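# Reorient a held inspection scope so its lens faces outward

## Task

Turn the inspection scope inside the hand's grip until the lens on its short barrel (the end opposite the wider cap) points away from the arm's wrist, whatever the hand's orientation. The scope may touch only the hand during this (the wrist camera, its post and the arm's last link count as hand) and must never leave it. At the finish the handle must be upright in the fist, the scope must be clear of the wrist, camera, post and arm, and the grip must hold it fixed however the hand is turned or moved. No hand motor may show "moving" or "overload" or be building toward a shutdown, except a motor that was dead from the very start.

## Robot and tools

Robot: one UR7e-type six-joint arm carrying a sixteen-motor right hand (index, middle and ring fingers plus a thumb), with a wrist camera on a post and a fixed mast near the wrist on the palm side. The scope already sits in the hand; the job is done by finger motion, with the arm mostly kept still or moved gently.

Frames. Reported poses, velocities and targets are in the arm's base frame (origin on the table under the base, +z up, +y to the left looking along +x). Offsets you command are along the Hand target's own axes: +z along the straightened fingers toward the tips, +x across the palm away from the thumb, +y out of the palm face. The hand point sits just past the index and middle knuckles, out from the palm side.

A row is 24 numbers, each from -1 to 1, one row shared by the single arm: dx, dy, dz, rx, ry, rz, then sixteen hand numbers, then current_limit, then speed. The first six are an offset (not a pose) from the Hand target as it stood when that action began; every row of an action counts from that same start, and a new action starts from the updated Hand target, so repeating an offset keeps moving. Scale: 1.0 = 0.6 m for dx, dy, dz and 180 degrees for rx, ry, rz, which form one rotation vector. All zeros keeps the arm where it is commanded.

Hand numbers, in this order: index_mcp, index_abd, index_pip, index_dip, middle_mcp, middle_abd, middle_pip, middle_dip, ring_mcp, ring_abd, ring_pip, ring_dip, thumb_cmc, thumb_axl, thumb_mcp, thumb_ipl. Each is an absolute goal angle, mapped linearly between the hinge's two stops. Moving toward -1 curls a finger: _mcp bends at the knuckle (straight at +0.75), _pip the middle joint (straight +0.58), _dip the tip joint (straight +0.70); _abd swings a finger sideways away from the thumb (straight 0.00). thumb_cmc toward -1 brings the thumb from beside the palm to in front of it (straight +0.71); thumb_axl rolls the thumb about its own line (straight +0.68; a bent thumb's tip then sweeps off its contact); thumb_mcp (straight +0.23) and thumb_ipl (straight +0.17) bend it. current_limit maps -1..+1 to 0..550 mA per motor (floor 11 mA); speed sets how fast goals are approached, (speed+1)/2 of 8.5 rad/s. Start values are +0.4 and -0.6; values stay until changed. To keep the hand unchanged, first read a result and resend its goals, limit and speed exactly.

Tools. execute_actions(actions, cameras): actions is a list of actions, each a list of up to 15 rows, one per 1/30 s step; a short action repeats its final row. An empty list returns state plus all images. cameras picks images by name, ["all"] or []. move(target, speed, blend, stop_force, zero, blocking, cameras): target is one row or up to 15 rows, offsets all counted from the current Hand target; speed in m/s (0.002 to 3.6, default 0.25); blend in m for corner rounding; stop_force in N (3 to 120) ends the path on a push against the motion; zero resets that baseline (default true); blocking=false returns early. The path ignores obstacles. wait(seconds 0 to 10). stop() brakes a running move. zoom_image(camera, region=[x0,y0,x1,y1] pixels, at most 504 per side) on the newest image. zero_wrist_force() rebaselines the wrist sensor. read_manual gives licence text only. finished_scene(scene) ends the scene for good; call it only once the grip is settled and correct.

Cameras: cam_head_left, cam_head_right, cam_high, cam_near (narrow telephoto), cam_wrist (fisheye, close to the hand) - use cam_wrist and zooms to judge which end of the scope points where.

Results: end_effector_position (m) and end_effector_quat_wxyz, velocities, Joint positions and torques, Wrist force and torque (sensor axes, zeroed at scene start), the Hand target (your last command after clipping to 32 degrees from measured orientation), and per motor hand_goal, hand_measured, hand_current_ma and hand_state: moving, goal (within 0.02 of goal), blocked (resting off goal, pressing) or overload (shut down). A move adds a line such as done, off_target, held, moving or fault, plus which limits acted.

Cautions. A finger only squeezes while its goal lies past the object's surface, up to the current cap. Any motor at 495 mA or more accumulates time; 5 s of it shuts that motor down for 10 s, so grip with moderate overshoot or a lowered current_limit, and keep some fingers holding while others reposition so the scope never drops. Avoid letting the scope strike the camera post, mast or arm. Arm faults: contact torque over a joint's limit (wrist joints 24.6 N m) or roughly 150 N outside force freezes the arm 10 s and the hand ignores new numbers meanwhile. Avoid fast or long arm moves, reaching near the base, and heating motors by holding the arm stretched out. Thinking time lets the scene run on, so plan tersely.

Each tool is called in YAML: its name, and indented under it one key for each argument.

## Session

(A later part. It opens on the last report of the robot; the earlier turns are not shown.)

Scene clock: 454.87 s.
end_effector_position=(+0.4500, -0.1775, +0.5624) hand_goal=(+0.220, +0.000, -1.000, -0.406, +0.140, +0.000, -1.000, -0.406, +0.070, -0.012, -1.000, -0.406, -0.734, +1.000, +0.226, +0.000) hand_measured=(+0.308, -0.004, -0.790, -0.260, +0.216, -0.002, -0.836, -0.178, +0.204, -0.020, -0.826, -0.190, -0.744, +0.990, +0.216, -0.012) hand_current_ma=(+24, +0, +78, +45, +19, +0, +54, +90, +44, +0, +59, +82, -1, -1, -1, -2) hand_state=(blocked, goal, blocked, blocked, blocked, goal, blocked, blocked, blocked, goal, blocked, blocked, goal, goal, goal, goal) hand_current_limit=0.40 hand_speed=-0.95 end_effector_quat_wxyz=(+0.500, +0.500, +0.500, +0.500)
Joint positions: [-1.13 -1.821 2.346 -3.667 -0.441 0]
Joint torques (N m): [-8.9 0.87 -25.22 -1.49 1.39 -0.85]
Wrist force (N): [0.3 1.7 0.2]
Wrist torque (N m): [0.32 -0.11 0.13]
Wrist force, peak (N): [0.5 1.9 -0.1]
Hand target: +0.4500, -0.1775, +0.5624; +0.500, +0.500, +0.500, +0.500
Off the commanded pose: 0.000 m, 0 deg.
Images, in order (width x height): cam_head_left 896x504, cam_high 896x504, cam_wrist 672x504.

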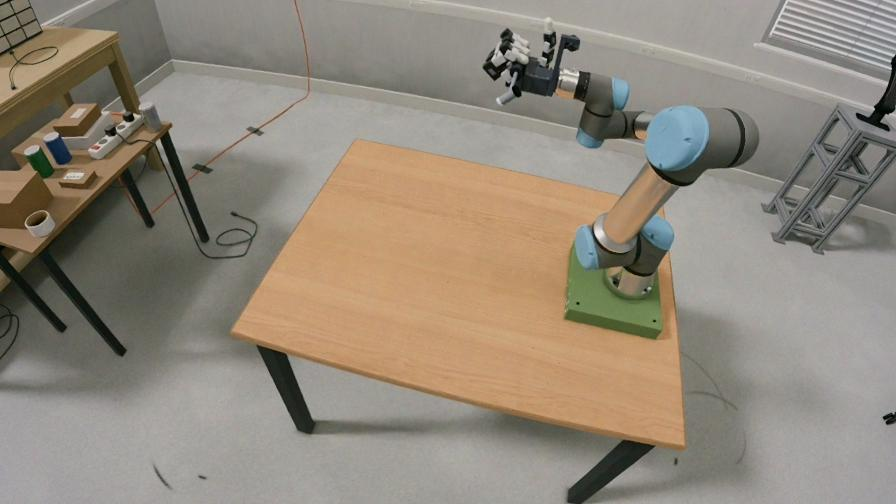

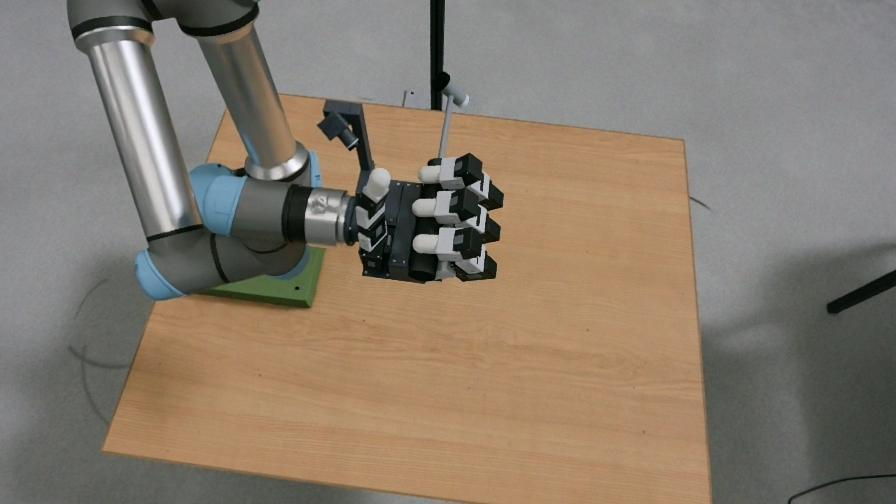

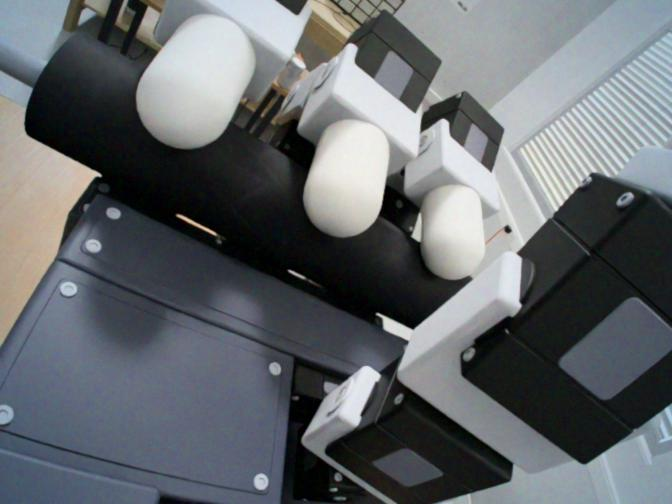

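execute_actions:
  actions:
    - [[0,0,0,0,0,0, 0.04,0.0,-1.0,-0.406, -0.05,0.0,-1.0,-0.406, -0.12,-0.012,-1.0,-0.406, -0.734,1.0,0.225,0.0, 0.40,-0.95]]
    - [[0,0,0,0,0,0, 0.04,0.0,-1.0,-0.406, -0.05,0.0,-1.0,-0.406, -0.12,-0.012,-1.0,-0.406, -0.734,1.0,0.225,0.0, 0.40,-0.95]]
    - [[0,0,0,0,0,0, 0.04,0.0,-1.0,-0.406, -0.05,0.0,-1.0,-0.406, -0.12,-0.012,-1.0,-0.406, -0.734,1.0,0.225,0.0, 0.40,-0.95]]
  cameras: ["cam_high", "cam_wrist", "cam_head_left"]

zoom_image:
  camera: "cam_high"
  region: [360, 60, 560, 300]

zoom_image:
  camera: "cam_head_left"
  region: [450, 20, 610, 140]

Scene clock: 490.57 s.
end_effector_position=(+0.4500, -0.1775, +0.5624) hand_goal=(+0.040, +0.000, -1.000, -0.406, -0.050, +0.000, -1.000, -0.406, -0.120, -0.012, -1.000, -0.406, -0.734, +1.000, +0.226, +0.000) hand_measured=(+0.120, -0.004, -0.780, -0.248, +0.024, -0.002, -0.818, -0.178, +0.012, -0.020, -0.808, -0.190, -0.744, +0.990, +0.216, -0.012) hand_current_ma=(+20, +0, +84, +52, +18, +0, +63, +90, +42, +0, +68, +82, -1, -1, -1, -2) hand_state=(blocked, goal, blocked, blocked, blocked, goal, blocked, blocked, blocked, goal, blocked, blocked, goal, goal, goal, goal) hand_current_limit=0.40 hand_speed=-0.95 end_effector_quat_wxyz=(+0.500, +0.500, +0.500, +0.500)
Joint positions: [-1.13 -1.821 2.346 -3.667 -0.441 0]
Joint torques (N m): [-8.56 0.15 -24.98 -1.81 1.43 -0.69]
Wrist force (N): [0.4 1.5 0.2]
Wrist torque (N m): [0.27 -0.12 0.13]
Wrist force, peak (N): [0.5 1.9 0.0]
Hand target: +0.4500, -0.1775, +0.5624; +0.500, +0.500, +0.500, +0.500
Off the commanded pose: 0.000 m, 0 deg.
Images, in order (width x height): cam_head_left 896x504, cam_high 896x504, cam_wrist 672x504.

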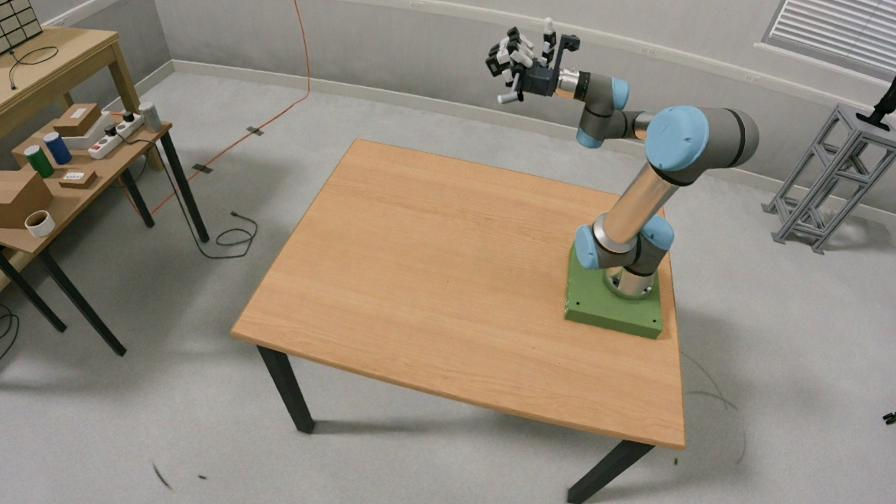

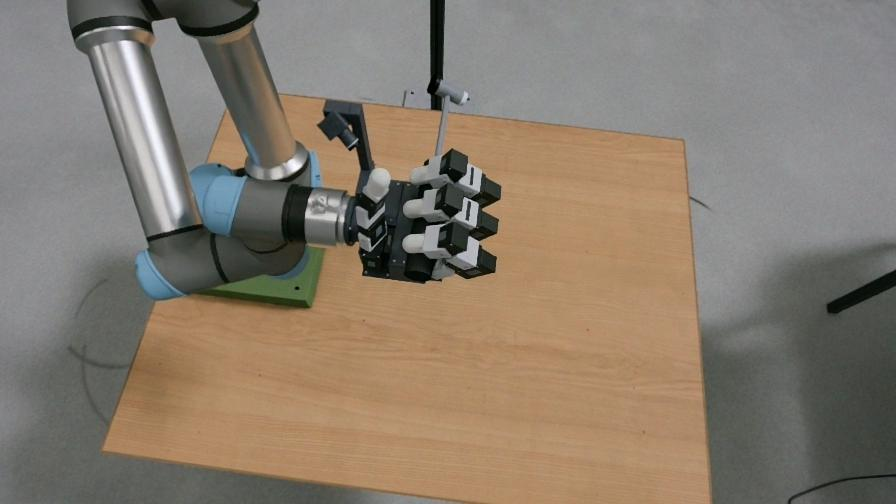

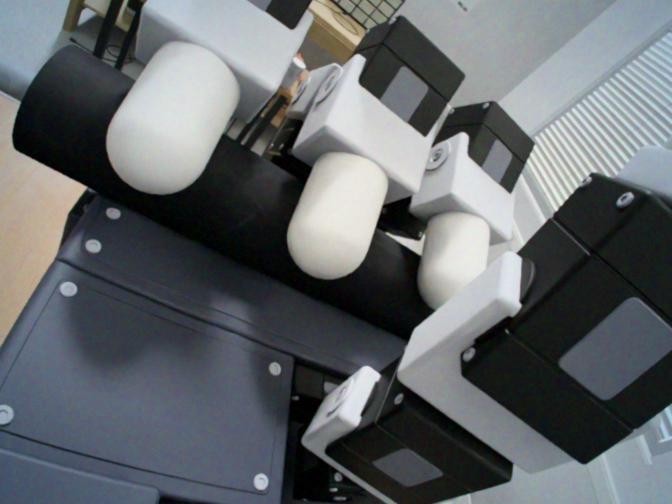

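Scaled by 2.100 from the camera's 896x504 image, which has a finer 1280x720 frame.

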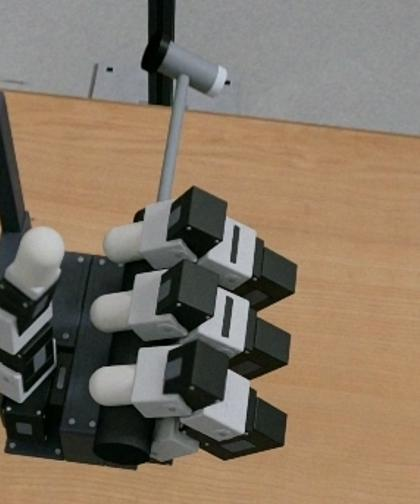

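Scaled by 3.150 from the camera's 896x504 image, which has a finer 1280x720 frame.

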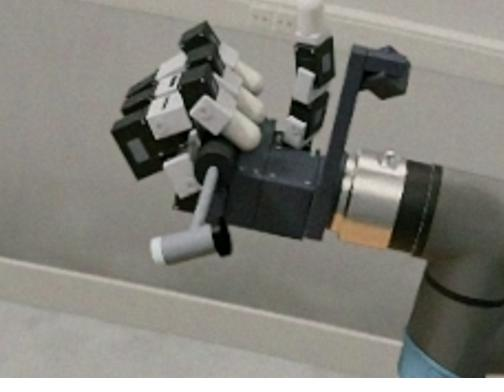

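execute_actions:
  actions:
    - [[0,0,0,0,0,0, -0.10,0.0,-1.0,-0.406, -0.19,0.0,-1.0,-0.406, -0.26,-0.012,-1.0,-0.406, -0.734,1.0,0.225,0.0, 0.40,-0.95]]
    - [[0,0,0,0,0,0, -0.10,0.0,-1.0,-0.406, -0.19,0.0,-1.0,-0.406, -0.26,-0.012,-1.0,-0.406, -0.734,1.0,0.225,0.0, 0.40,-0.95]]
    - [[0,0,0,0,0,0, -0.10,0.0,-1.0,-0.406, -0.19,0.0,-1.0,-0.406, -0.26,-0.012,-1.0,-0.406, -0.734,1.0,0.225,0.0, 0.40,-0.95]]
  cameras: ["cam_high", "cam_wrist", "cam_head_left"]

zoom_image:
  camera: "cam_high"
  region: [360, 60, 560, 300]

zoom_image:
  camera: "cam_head_left"
  region: [450, 20, 610, 140]

Scene clock: 529.77 s.
end_effector_position=(+0.4500, -0.1775, +0.5624) hand_goal=(-0.100, +0.000, -1.000, -0.406, -0.190, +0.000, -1.000, -0.406, -0.260, -0.012, -1.000, -0.406, -0.734, +1.000, +0.226, +0.000) hand_measured=(+0.088, -0.004, -0.774, -0.248, -0.012, -0.002, -0.810, -0.186, -0.030, -0.020, -0.794, -0.208, -0.744, +0.990, +0.216, -0.012) hand_current_ma=(+73, +0, +87, +52, +67, +0, +67, +85, +98, +0, +76, +72, -1, -1, -1, -2) hand_state=(blocked, goal, blocked, blocked, blocked, goal, blocked, blocked, blocked, goal, blocked, blocked, goal, goal, goal, goal) hand_current_limit=0.40 hand_speed=-0.95 end_effector_quat_wxyz=(+0.500, +0.500, +0.500, +0.500)
Joint positions: [-1.13 -1.821 2.346 -3.667 -0.441 0]
Joint torques (N m): [-8.95 -0.12 -24.78 -2.06 1.23 -0.62]
Wrist force (N): [0.6 1.4 0.1]
Wrist torque (N m): [0.26 -0.16 0.16]
Wrist force, peak (N): [0.5 1.8 -0.2]
Hand target: +0.4500, -0.1775, +0.5624; +0.500, +0.500, +0.500, +0.500
Off the commanded pose: 0.000 m, 0 deg.
Images, in order (width x height): cam_head_left 896x504, cam_high 896x504, cam_wrist 672x504.

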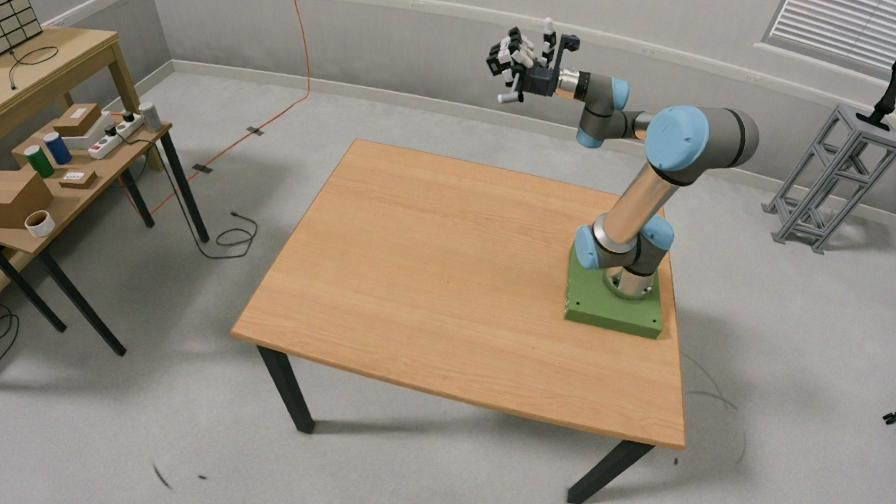

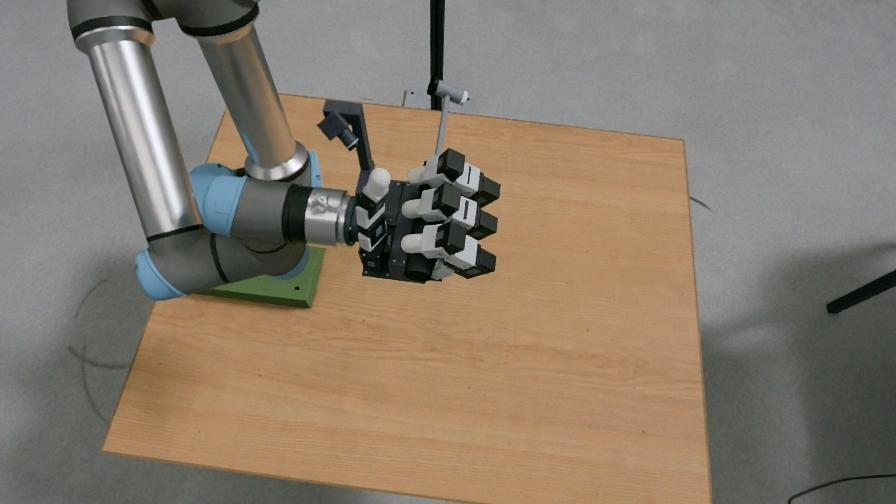

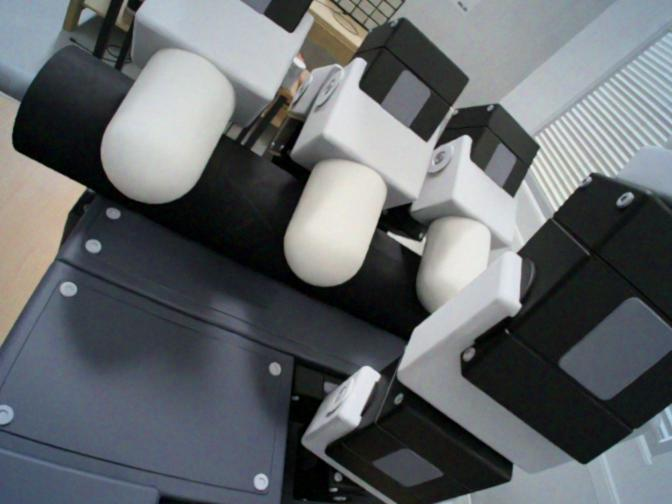

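Scaled by 2.100 from the camera's 896x504 image, which has a finer 1280x720 frame.

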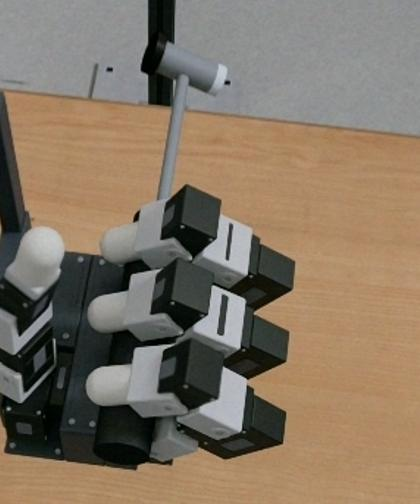

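Scaled by 3.150 from the camera's 896x504 image, which has a finer 1280x720 frame.

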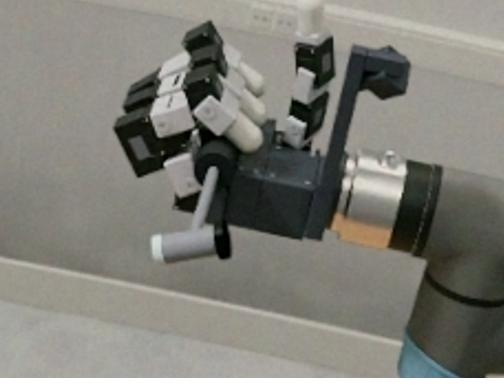

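execute_actions:
  actions:
    - [[0,0,0,0,0,0, -0.20,0.0,-1.0,-0.19, -0.29,0.0,-1.0,-0.19, -0.36,-0.012,-1.0,-0.19, -0.734,1.0,0.225,0.0, 0.40,-0.95]]
    - [[0,0,0,0,0,0, -0.20,0.0,-1.0,-0.19, -0.29,0.0,-1.0,-0.19, -0.36,-0.012,-1.0,-0.19, -0.734,1.0,0.225,0.0, 0.40,-0.95]]
    - [[0,0,0,0,0,0, -0.20,0.0,-1.0,-0.19, -0.29,0.0,-1.0,-0.19, -0.36,-0.012,-1.0,-0.19, -0.734,1.0,0.225,0.0, 0.40,-0.95]]
  cameras: ["cam_high", "cam_wrist", "cam_head_left"]

zoom_image:
  camera: "cam_high"
  region: [360, 60, 560, 300]

zoom_image:
  camera: "cam_head_left"
  region: [450, 20, 610, 140]

Scene clock: 557.87 s.
end_effector_position=(+0.4500, -0.1775, +0.5624) hand_goal=(-0.200, +0.000, -1.000, -0.190, -0.290, +0.000, -1.000, -0.190, -0.360, -0.012, -1.000, -0.190, -0.734, +1.000, +0.226, +0.000) hand_measured=(-0.042, -0.004, -0.798, -0.176, -0.122, -0.002, -0.806, -0.160, -0.134, -0.020, -0.796, -0.170, -0.744, +0.990, +0.216, -0.012) hand_current_ma=(+56, +0, +74, +1, +61, +0, +69, +5, +95, +0, +75, +2, -1, -1, -1, -2) hand_state=(blocked, goal, blocked, goal, blocked, goal, blocked, blocked, blocked, goal, blocked, goal, goal, goal, goal, goal) hand_current_limit=0.40 hand_speed=-0.95 end_effector_quat_wxyz=(+0.500, +0.500, +0.500, +0.500)
Joint positions: [-1.13 -1.821 2.346 -3.667 -0.441 0]
Joint torques (N m): [-8.12 -0.34 -24.92 -2.12 1.28 -0.36]
Wrist force (N): [0.6 1.4 0.3]
Wrist torque (N m): [0.23 -0.15 0.15]
Wrist force, peak (N): [0.4 1.8 0.1]
Hand target: +0.4500, -0.1775, +0.5624; +0.500, +0.500, +0.500, +0.500
Off the commanded pose: 0.000 m, 0 deg.
Images, in order (width x height): cam_head_left 896x504, cam_high 896x504, cam_wrist 672x504.

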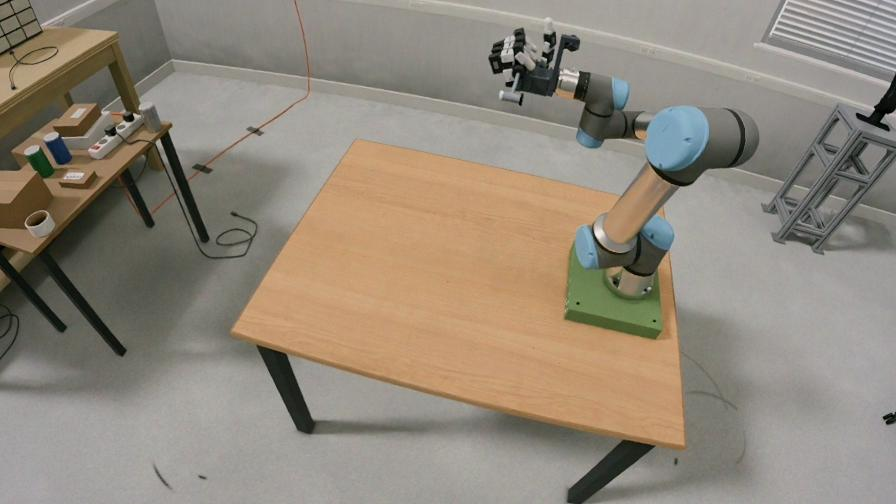

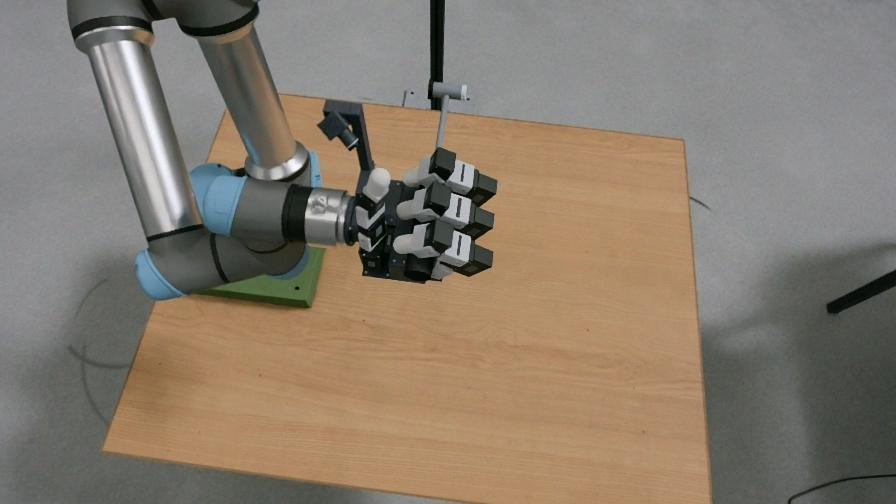

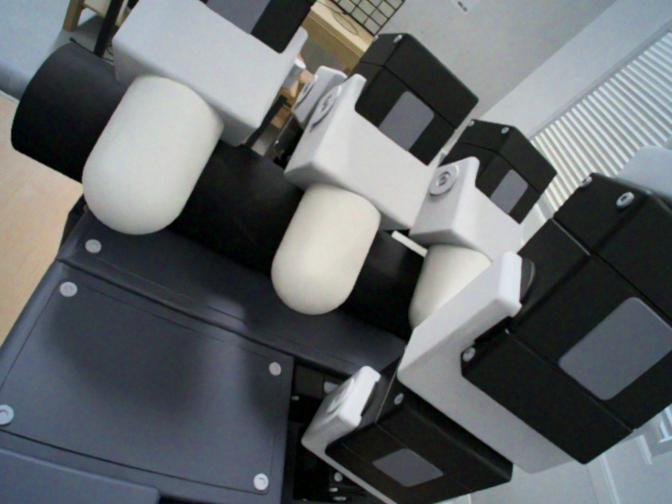

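Scaled by 2.100 from the camera's 896x504 image, which has a finer 1280x720 frame.

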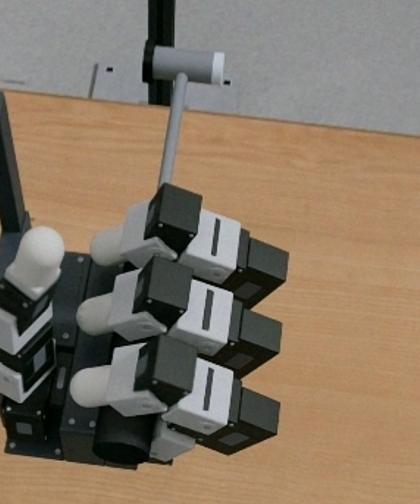

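Scaled by 3.150 from the camera's 896x504 image, which has a finer 1280x720 frame.

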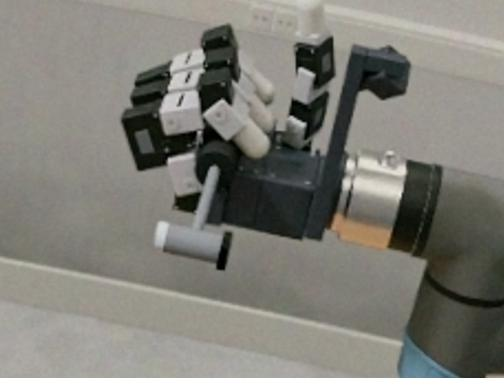

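zoom_image:
  camera: "cam_wrist"
  region: [0, 20, 504, 420]

zoom_image:
  camera: "cam_high"
  region: [380, 60, 500, 180]

zoom_image:
  camera: "cam_head_left"
  region: [470, 50, 560, 120]

Scaled by 1.000.

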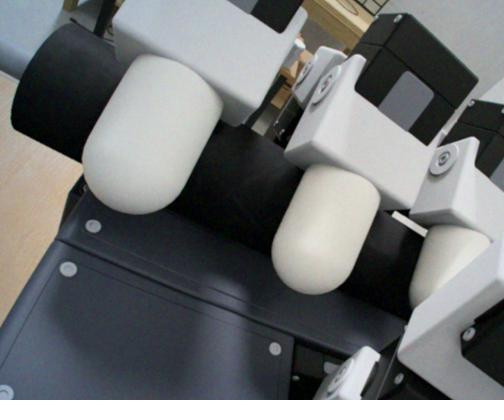

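Scaled by 4.200 from the camera's 896x504 image, which has a finer 1280x720 frame.

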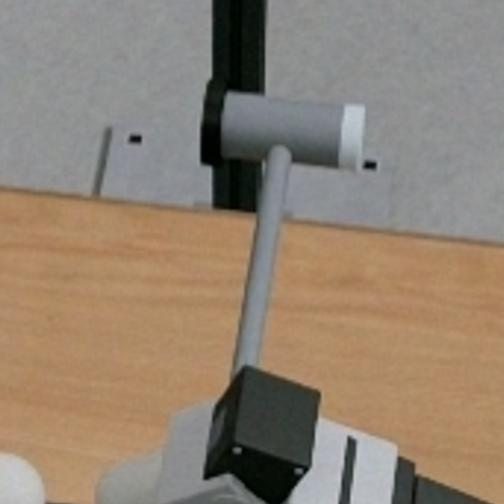

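Scaled by 5.600 from the camera's 896x504 image, which has a finer 1280x720 frame.

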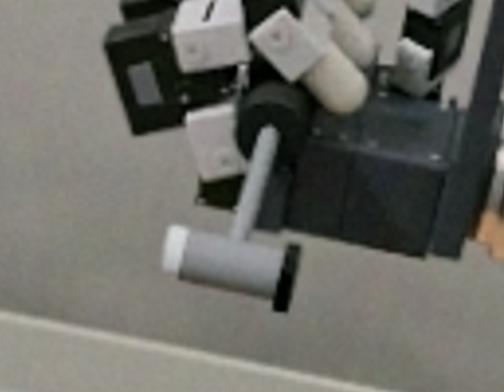

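execute_actions:
  actions:
    - [[0,0,0,0,0,0, -0.32,0.0,-1.0,-0.32, -0.34,0.0,-1.0,-0.32, -0.36,-0.012,-1.0,-0.32, -0.734,1.0,0.225,0.0, 0.40,-0.95]]
    - [[0,0,0,0,0,0, -0.32,0.0,-1.0,-0.32, -0.34,0.0,-1.0,-0.32, -0.36,-0.012,-1.0,-0.32, -0.734,1.0,0.225,0.0, 0.40,-0.95]]
  cameras: ["cam_high", "cam_wrist", "cam_head_left"]

zoom_image:
  camera: "cam_high"
  region: [380, 60, 500, 180]

zoom_image:
  camera: "cam_head_left"
  region: [470, 50, 560, 120]

Scene clock: 765.13 s.
end_effector_position=(+0.4500, -0.1775, +0.5624) hand_goal=(-0.320, +0.000, -1.000, -0.320, -0.340, +0.000, -1.000, -0.320, -0.360, -0.012, -1.000, -0.320, -0.734, +1.000, +0.226, +0.000) hand_measured=(-0.052, -0.004, -0.798, -0.184, -0.128, -0.002, -0.806, -0.162, -0.138, -0.020, -0.796, -0.174, -0.744, +0.990, +0.216, -0.012) hand_current_ma=(+124, +0, +74, +42, +87, +0, +69, +51, +93, +0, +75, +46, -1, -1, -1, -2) hand_state=(blocked, goal, blocked, blocked, blocked, goal, blocked, blocked, blocked, goal, blocked, blocked, goal, goal, goal, goal) hand_current_limit=0.40 hand_speed=-0.95 end_effector_quat_wxyz=(+0.500, +0.500, +0.500, +0.500)
Joint positions: [-1.13 -1.821 2.346 -3.667 -0.441 0]
Joint torques (N m): [-8.09 -1.61 -24.11 -2.09 1.25 -0.12]
Wrist force (N): [0.3 1.7 -0.1]
Wrist torque (N m): [0.29 -0.12 0.14]
Wrist force, peak (N): [0.3 1.9 0.4]
Hand target: +0.4500, -0.1775, +0.5624; +0.500, +0.500, +0.500, +0.500
Off the commanded pose: 0.000 m, 0 deg.
Images, in order (width x height): cam_head_left 896x504, cam_high 896x504, cam_wrist 672x504.

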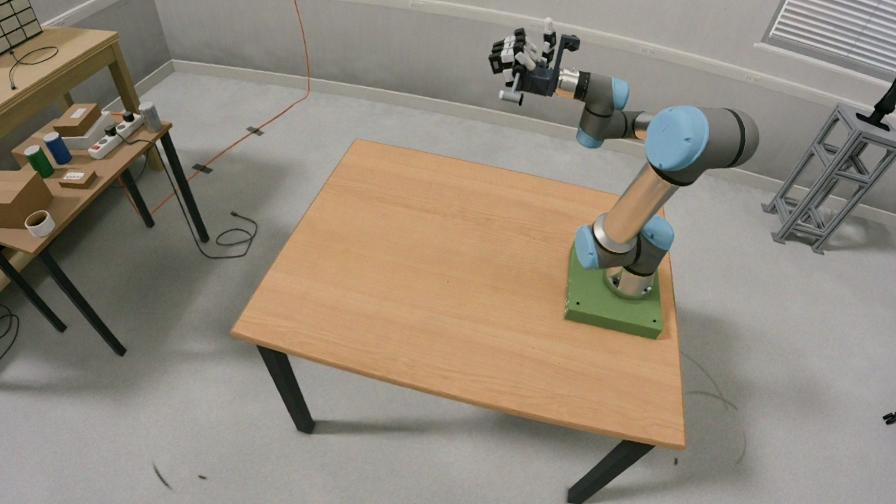

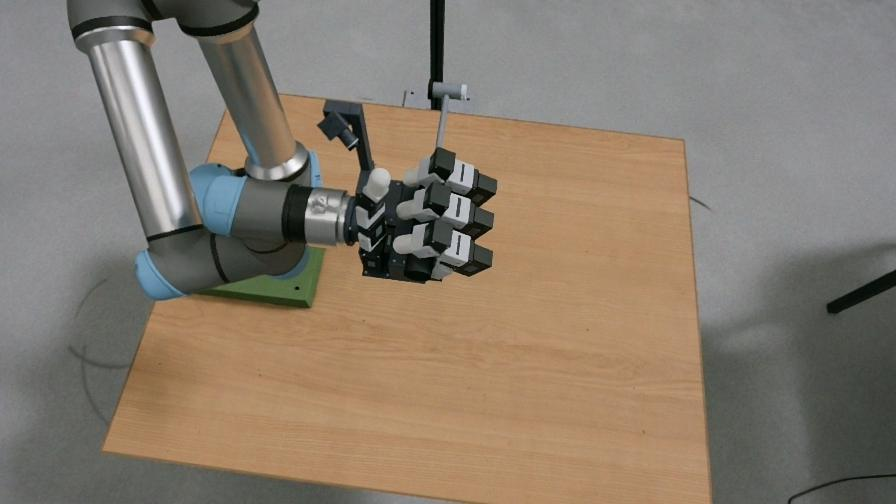

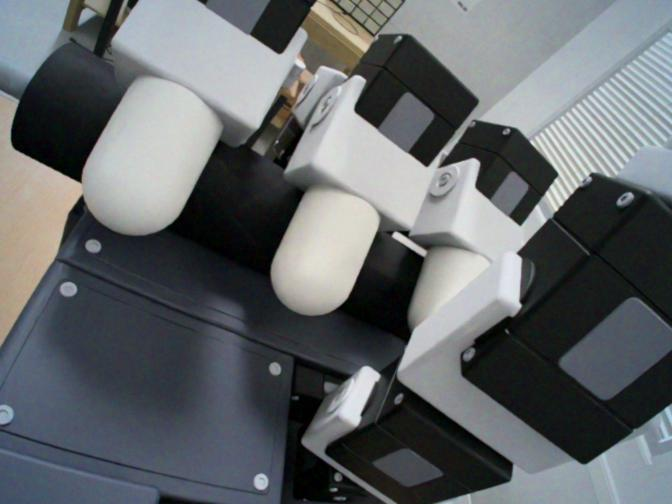

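Scaled by 4.200 from the camera's 896x504 image, which has a finer 1280x720 frame.

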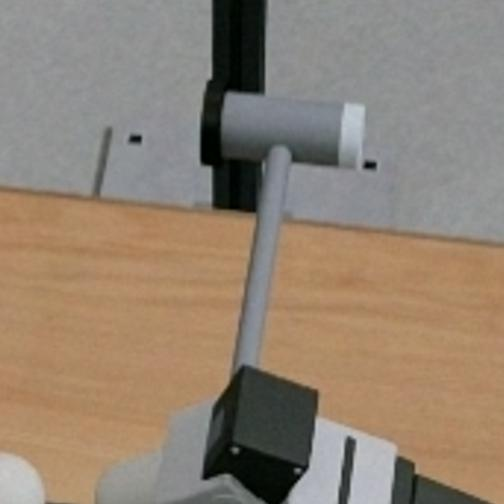

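Scaled by 5.600 from the camera's 896x504 image, which has a finer 1280x720 frame.

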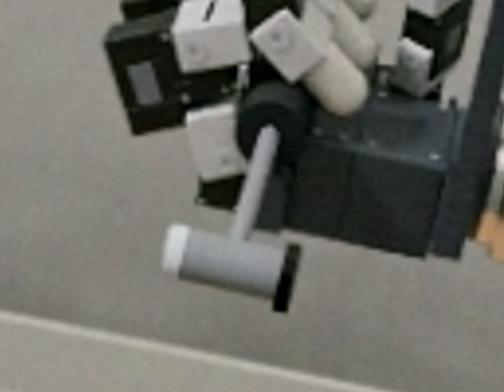

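execute_actions:
  actions:
    - [[0,0,0,0,0,0, -0.32,0.0,-1.0,-0.32, -0.34,0.0,-1.0,-0.32, -0.36,-0.012,-1.0,-0.32, -0.43,1.0,0.225,-0.59, 0.40,-0.85]]
    - [[0,0,0,0,0,0, -0.32,0.0,-1.0,-0.32, -0.34,0.0,-1.0,-0.32, -0.36,-0.012,-1.0,-0.32, -0.43,1.0,0.225,-0.59, 0.40,-0.85]]
    - [[0,0,0,0,0,0, -0.32,0.0,-1.0,-0.32, -0.34,0.0,-1.0,-0.32, -0.36,-0.012,-1.0,-0.32, -0.43,1.0,0.225,-0.59, 0.40,-0.85]]
    - [[0,0,0,0,0,0, -0.32,0.0,-1.0,-0.32, -0.34,0.0,-1.0,-0.32, -0.36,-0.012,-1.0,-0.32, -0.43,1.0,-0.05,-0.59, 0.40,-0.85]]
    - [[0,0,0,0,0,0, -0.32,0.0,-1.0,-0.32, -0.34,0.0,-1.0,-0.32, -0.36,-0.012,-1.0,-0.32, -0.43,1.0,-0.05,-0.59, 0.40,-0.85]]
  cameras: ["cam_high", "cam_wrist"]

zoom_image:
  camera: "cam_high"
  region: [360, 130, 510, 300]

Scene clock: 782.47 s.
end_effector_position=(+0.4500, -0.1775, +0.5624) hand_goal=(-0.320, +0.000, -1.000, -0.320, -0.340, +0.000, -1.000, -0.320, -0.360, -0.012, -1.000, -0.320, -0.430, +1.000, -0.050, -0.590) hand_measured=(-0.052, -0.004, -0.798, -0.184, -0.128, -0.002, -0.806, -0.162, -0.138, -0.020, -0.796, -0.174, -0.428, +0.992, -0.046, -0.586) hand_current_ma=(+124, +0, +74, +41, +87, +0, +69, +51, +93, +0, +75, +46, +0, -1, +0, +0) hand_state=(blocked, goal, blocked, blocked, blocked, goal, blocked, blocked, blocked, goal, blocked, blocked, goal, goal, goal, goal) hand_current_limit=0.40 hand_speed=-0.85 end_effector_quat_wxyz=(+0.500, +0.500, +0.500, +0.500)
Joint positions: [-1.13 -1.821 2.346 -3.667 -0.441 0]
Joint torques (N m): [-8.4 -1.98 -24 -2.09 1.1 -0.09]
Wrist force (N): [0.3 1.8 0.2]
Wrist torque (N m): [0.29 -0.12 0.16]
Wrist force, peak (N): [0.5 1.9 0.1]
Hand target: +0.4500, -0.1775, +0.5624; +0.500, +0.500, +0.500, +0.500
Off the commanded pose: 0.000 m, 0 deg.
Images, in order (width x height): cam_high 896x504, cam_wrist 672x504.

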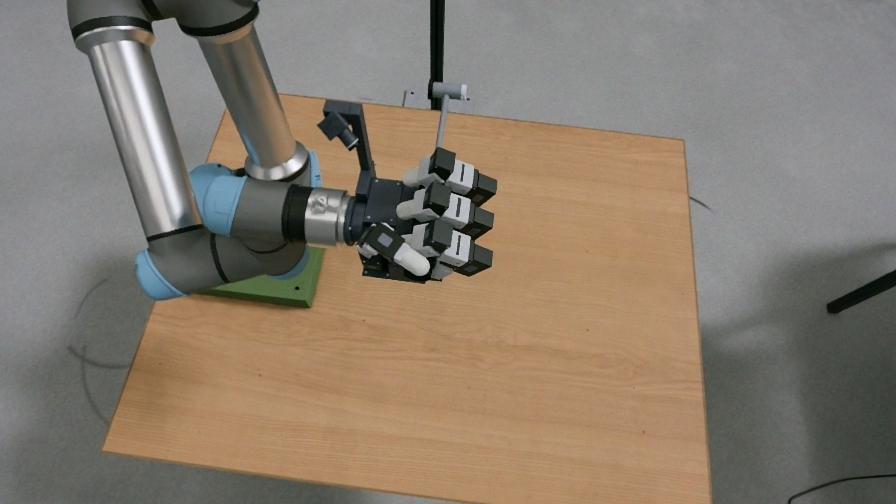

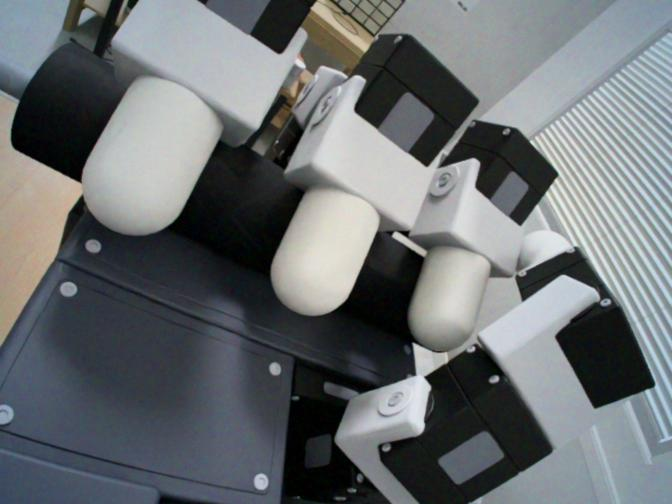

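Scaled by 2.965 from the camera's 896x504 image, which has a finer 1280x720 frame.

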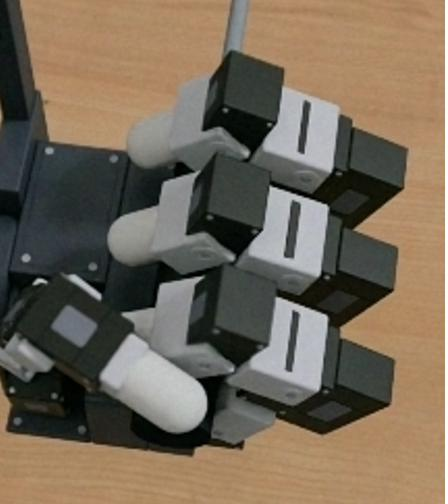

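execute_actions:
  actions:
    - [[0,0,0,0,0,0, -0.32,0.0,-1.0,-0.32, -0.34,0.0,-1.0,-0.32, -0.36,-0.012,-1.0,-0.32, -0.43,1.0,-0.30,-0.66, 0.40,-0.92]]
    - [[0,0,0,0,0,0, -0.32,0.0,-1.0,-0.32, -0.34,0.0,-1.0,-0.32, -0.36,-0.012,-1.0,-0.32, -0.43,1.0,-0.38,-0.68, 0.40,-0.92]]
    - [[0,0,0,0,0,0, -0.32,0.0,-1.0,-0.32, -0.34,0.0,-1.0,-0.32, -0.36,-0.012,-1.0,-0.32, -0.43,1.0,-0.38,-0.68, 0.40,-0.92]]
    - [[0,0,0,0,0,0, -0.32,0.0,-1.0,-0.32, -0.34,0.0,-1.0,-0.32, -0.36,-0.012,-1.0,-0.32, -0.43,1.0,-0.38,-0.68, 0.40,-0.92]]
  cameras: ["cam_high", "cam_wrist", "cam_head_left"]

zoom_image:
  camera: "cam_high"
  region: [360, 60, 510, 300]

zoom_image:
  camera: "cam_head_left"
  region: [470, 30, 570, 120]

Scene clock: 795.67 s.
end_effector_position=(+0.4500, -0.1775, +0.5624) hand_goal=(-0.320, +0.000, -1.000, -0.320, -0.340, +0.000, -1.000, -0.320, -0.360, -0.012, -1.000, -0.320, -0.430, +1.000, -0.380, -0.680) hand_measured=(-0.054, +0.000, -0.798, -0.190, -0.128, -0.002, -0.806, -0.162, -0.140, -0.020, -0.796, -0.174, -0.438, +1.000, -0.058, -0.604) hand_current_ma=(+122, +0, +74, +38, +87, +0, +69, +51, +92, +0, +75, +46, -1, +0, +219, +26) hand_state=(blocked, goal, blocked, blocked, blocked, goal, blocked, blocked, blocked, goal, blocked, blocked, goal, goal, blocked, blocked) hand_current_limit=0.40 hand_speed=-0.92 end_effector_quat_wxyz=(+0.500, +0.500, +0.500, +0.500)
Joint positions: [-1.13 -1.821 2.346 -3.667 -0.441 0]
Joint torques (N m): [-7.59 -2.12 -23.44 -2.13 1.14 0.13]
Wrist force (N): [0.2 1.7 0.0]
Wrist torque (N m): [0.29 -0.11 0.15]
Wrist force, peak (N): [0.3 2.0 0.0]
Hand target: +0.4500, -0.1775, +0.5624; +0.500, +0.500, +0.500, +0.500
Off the commanded pose: 0.000 m, 0 deg.
Images, in order (width x height): cam_head_left 896x504, cam_high 896x504, cam_wrist 672x504.

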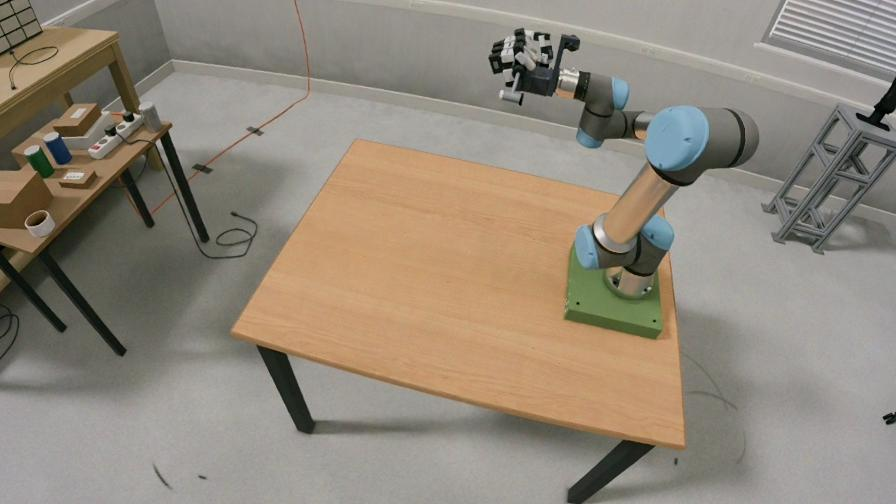

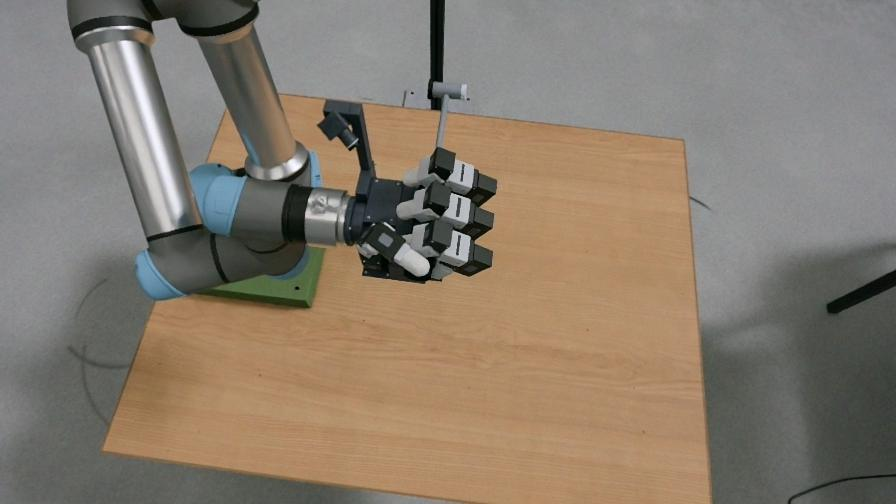

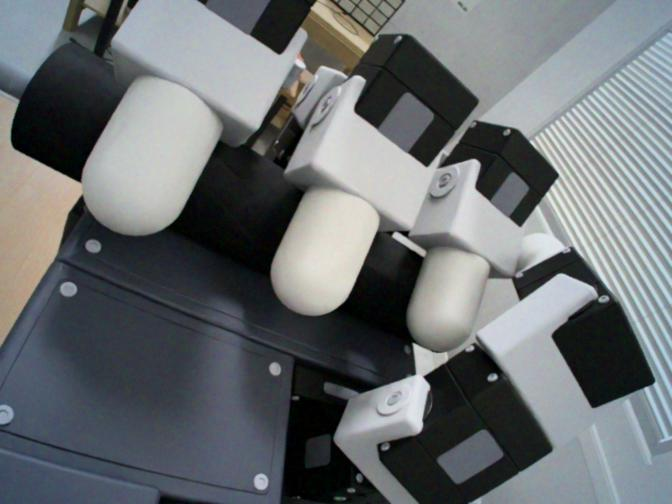

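Scaled by 2.100 from the camera's 896x504 image, which has a finer 1280x720 frame.

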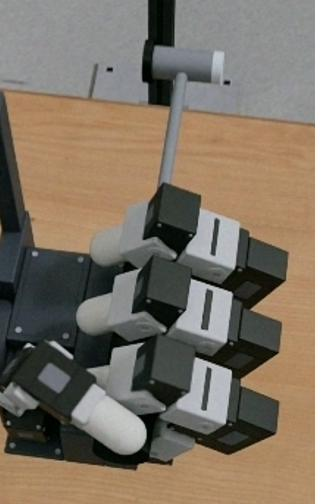

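Scaled by 5.040 from the camera's 896x504 image, which has a finer 1280x720 frame.

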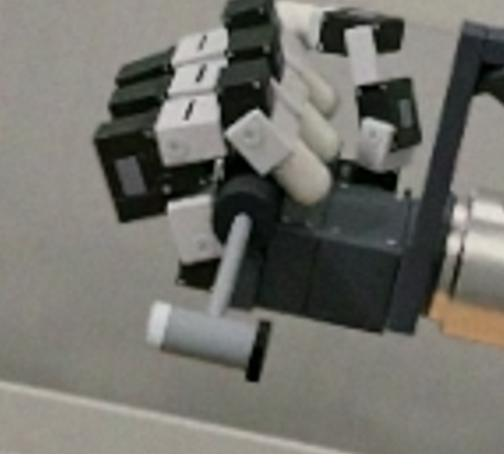

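execute_actions:
  actions:
    - [[0,0,0,0,0,0, -0.32,0.0,-1.0,-0.32, -0.34,0.0,-1.0,-0.32, -0.36,-0.012,-1.0,-0.32, -0.43,1.0,0.08,-0.59, 0.40,-0.85]]
    - [[0,0,0,0,0,0, -0.32,0.0,-1.0,-0.32, -0.34,0.0,-1.0,-0.32, -0.36,-0.012,-1.0,-0.32, -0.32,1.0,0.08,-0.59, 0.40,-0.85]]
    - [[0,0,0,0,0,0, -0.32,0.0,-1.0,-0.32, -0.34,0.0,-1.0,-0.32, -0.36,-0.012,-1.0,-0.32, -0.32,1.0,-0.22,-0.59, 0.40,-0.85]]
    - [[0,0,0,0,0,0, -0.32,0.0,-1.0,-0.32, -0.34,0.0,-1.0,-0.32, -0.36,-0.012,-1.0,-0.32, -0.32,1.0,-0.34,-0.64, 0.40,-0.9]]
    - [[0,0,0,0,0,0, -0.32,0.0,-1.0,-0.32, -0.34,0.0,-1.0,-0.32, -0.36,-0.012,-1.0,-0.32, -0.32,1.0,-0.34,-0.64, 0.40,-0.9]]
  cameras: ["cam_high", "cam_wrist", "cam_head_left"]

zoom_image:
  camera: "cam_high"
  region: [360, 60, 510, 300]

zoom_image:
  camera: "cam_head_left"
  region: [470, 30, 570, 120]

Scene clock: 841.73 s.
end_effector_position=(+0.4500, -0.1775, +0.5624) hand_goal=(-0.320, +0.000, -1.000, -0.320, -0.340, +0.000, -1.000, -0.320, -0.360, -0.012, -1.000, -0.320, -0.320, +1.000, -0.340, -0.640) hand_measured=(-0.056, +0.000, -0.796, -0.190, -0.128, -0.002, -0.806, -0.162, -0.140, -0.020, -0.796, -0.174, -0.318, +1.000, -0.206, -0.610) hand_current_ma=(+121, +0, +75, +38, +87, +0, +69, +51, +92, +0, +75, +46, +0, +0, +59, +7) hand_state=(blocked, goal, blocked, blocked, blocked, goal, blocked, blocked, blocked, goal, blocked, blocked, goal, goal, blocked, blocked) hand_current_limit=0.40 hand_speed=-0.90 end_effector_quat_wxyz=(+0.500, +0.500, +0.500, +0.500)
Joint positions: [-1.13 -1.821 2.346 -3.667 -0.441 0]
Joint torques (N m): [-7.77 -3.49 -23.39 -2.1 1.02 0.36]
Wrist force (N): [0.7 1.5 -0.1]
Wrist torque (N m): [0.29 -0.16 0.19]
Wrist force, peak (N): [0.4 1.8 0.2]
Hand target: +0.4500, -0.1775, +0.5624; +0.500, +0.500, +0.500, +0.500
Off the commanded pose: 0.000 m, 0 deg.
Images, in order (width x height): cam_head_left 896x504, cam_high 896x504, cam_wrist 672x504.

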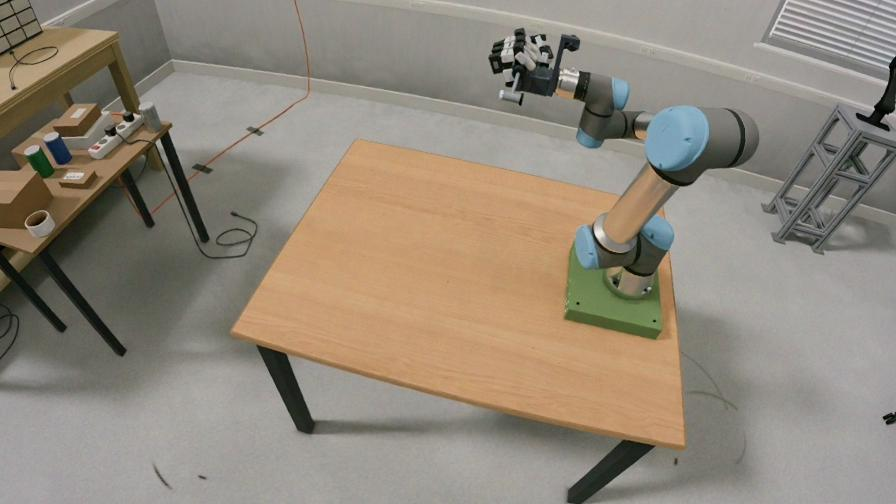

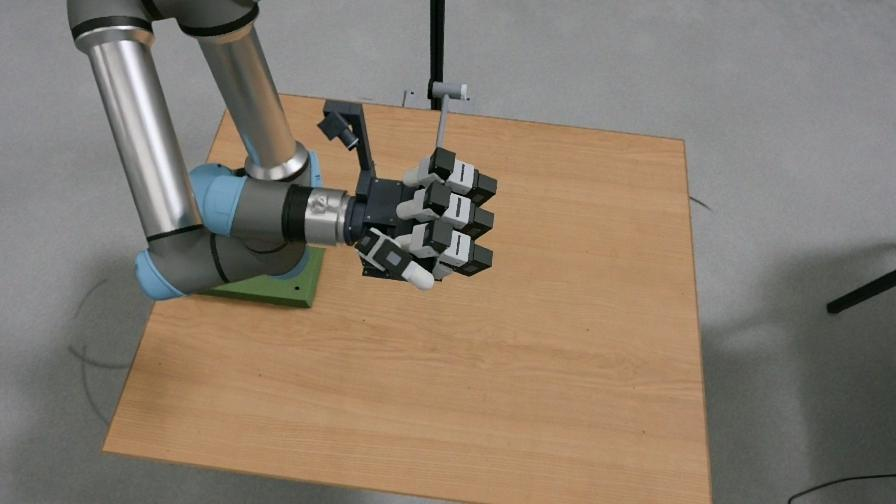

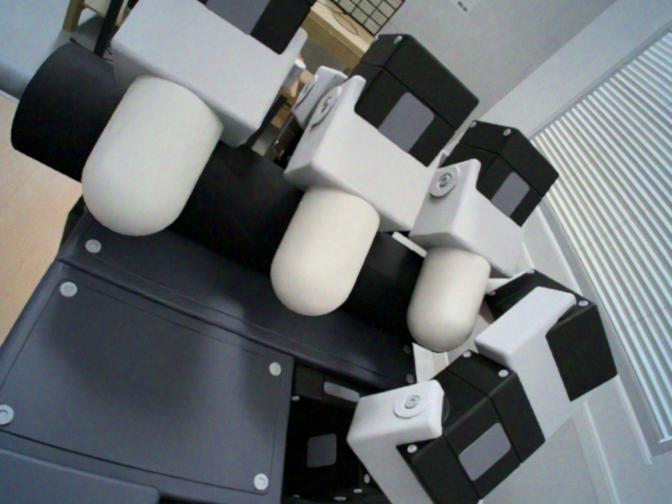

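Scaled by 2.100 from the camera's 896x504 image, which has a finer 1280x720 frame.

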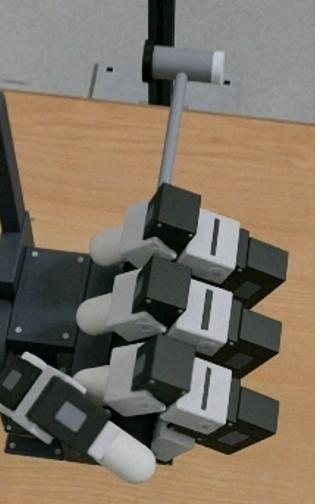

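Scaled by 5.040 from the camera's 896x504 image, which has a finer 1280x720 frame.

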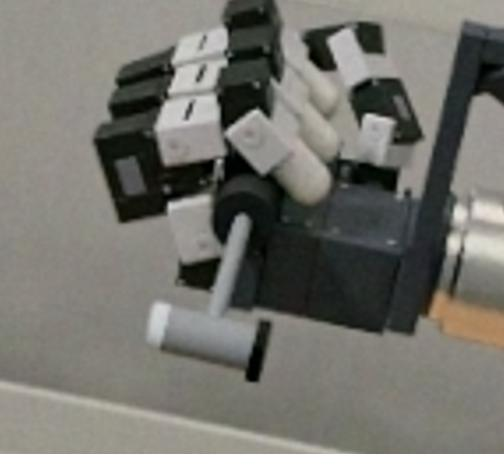

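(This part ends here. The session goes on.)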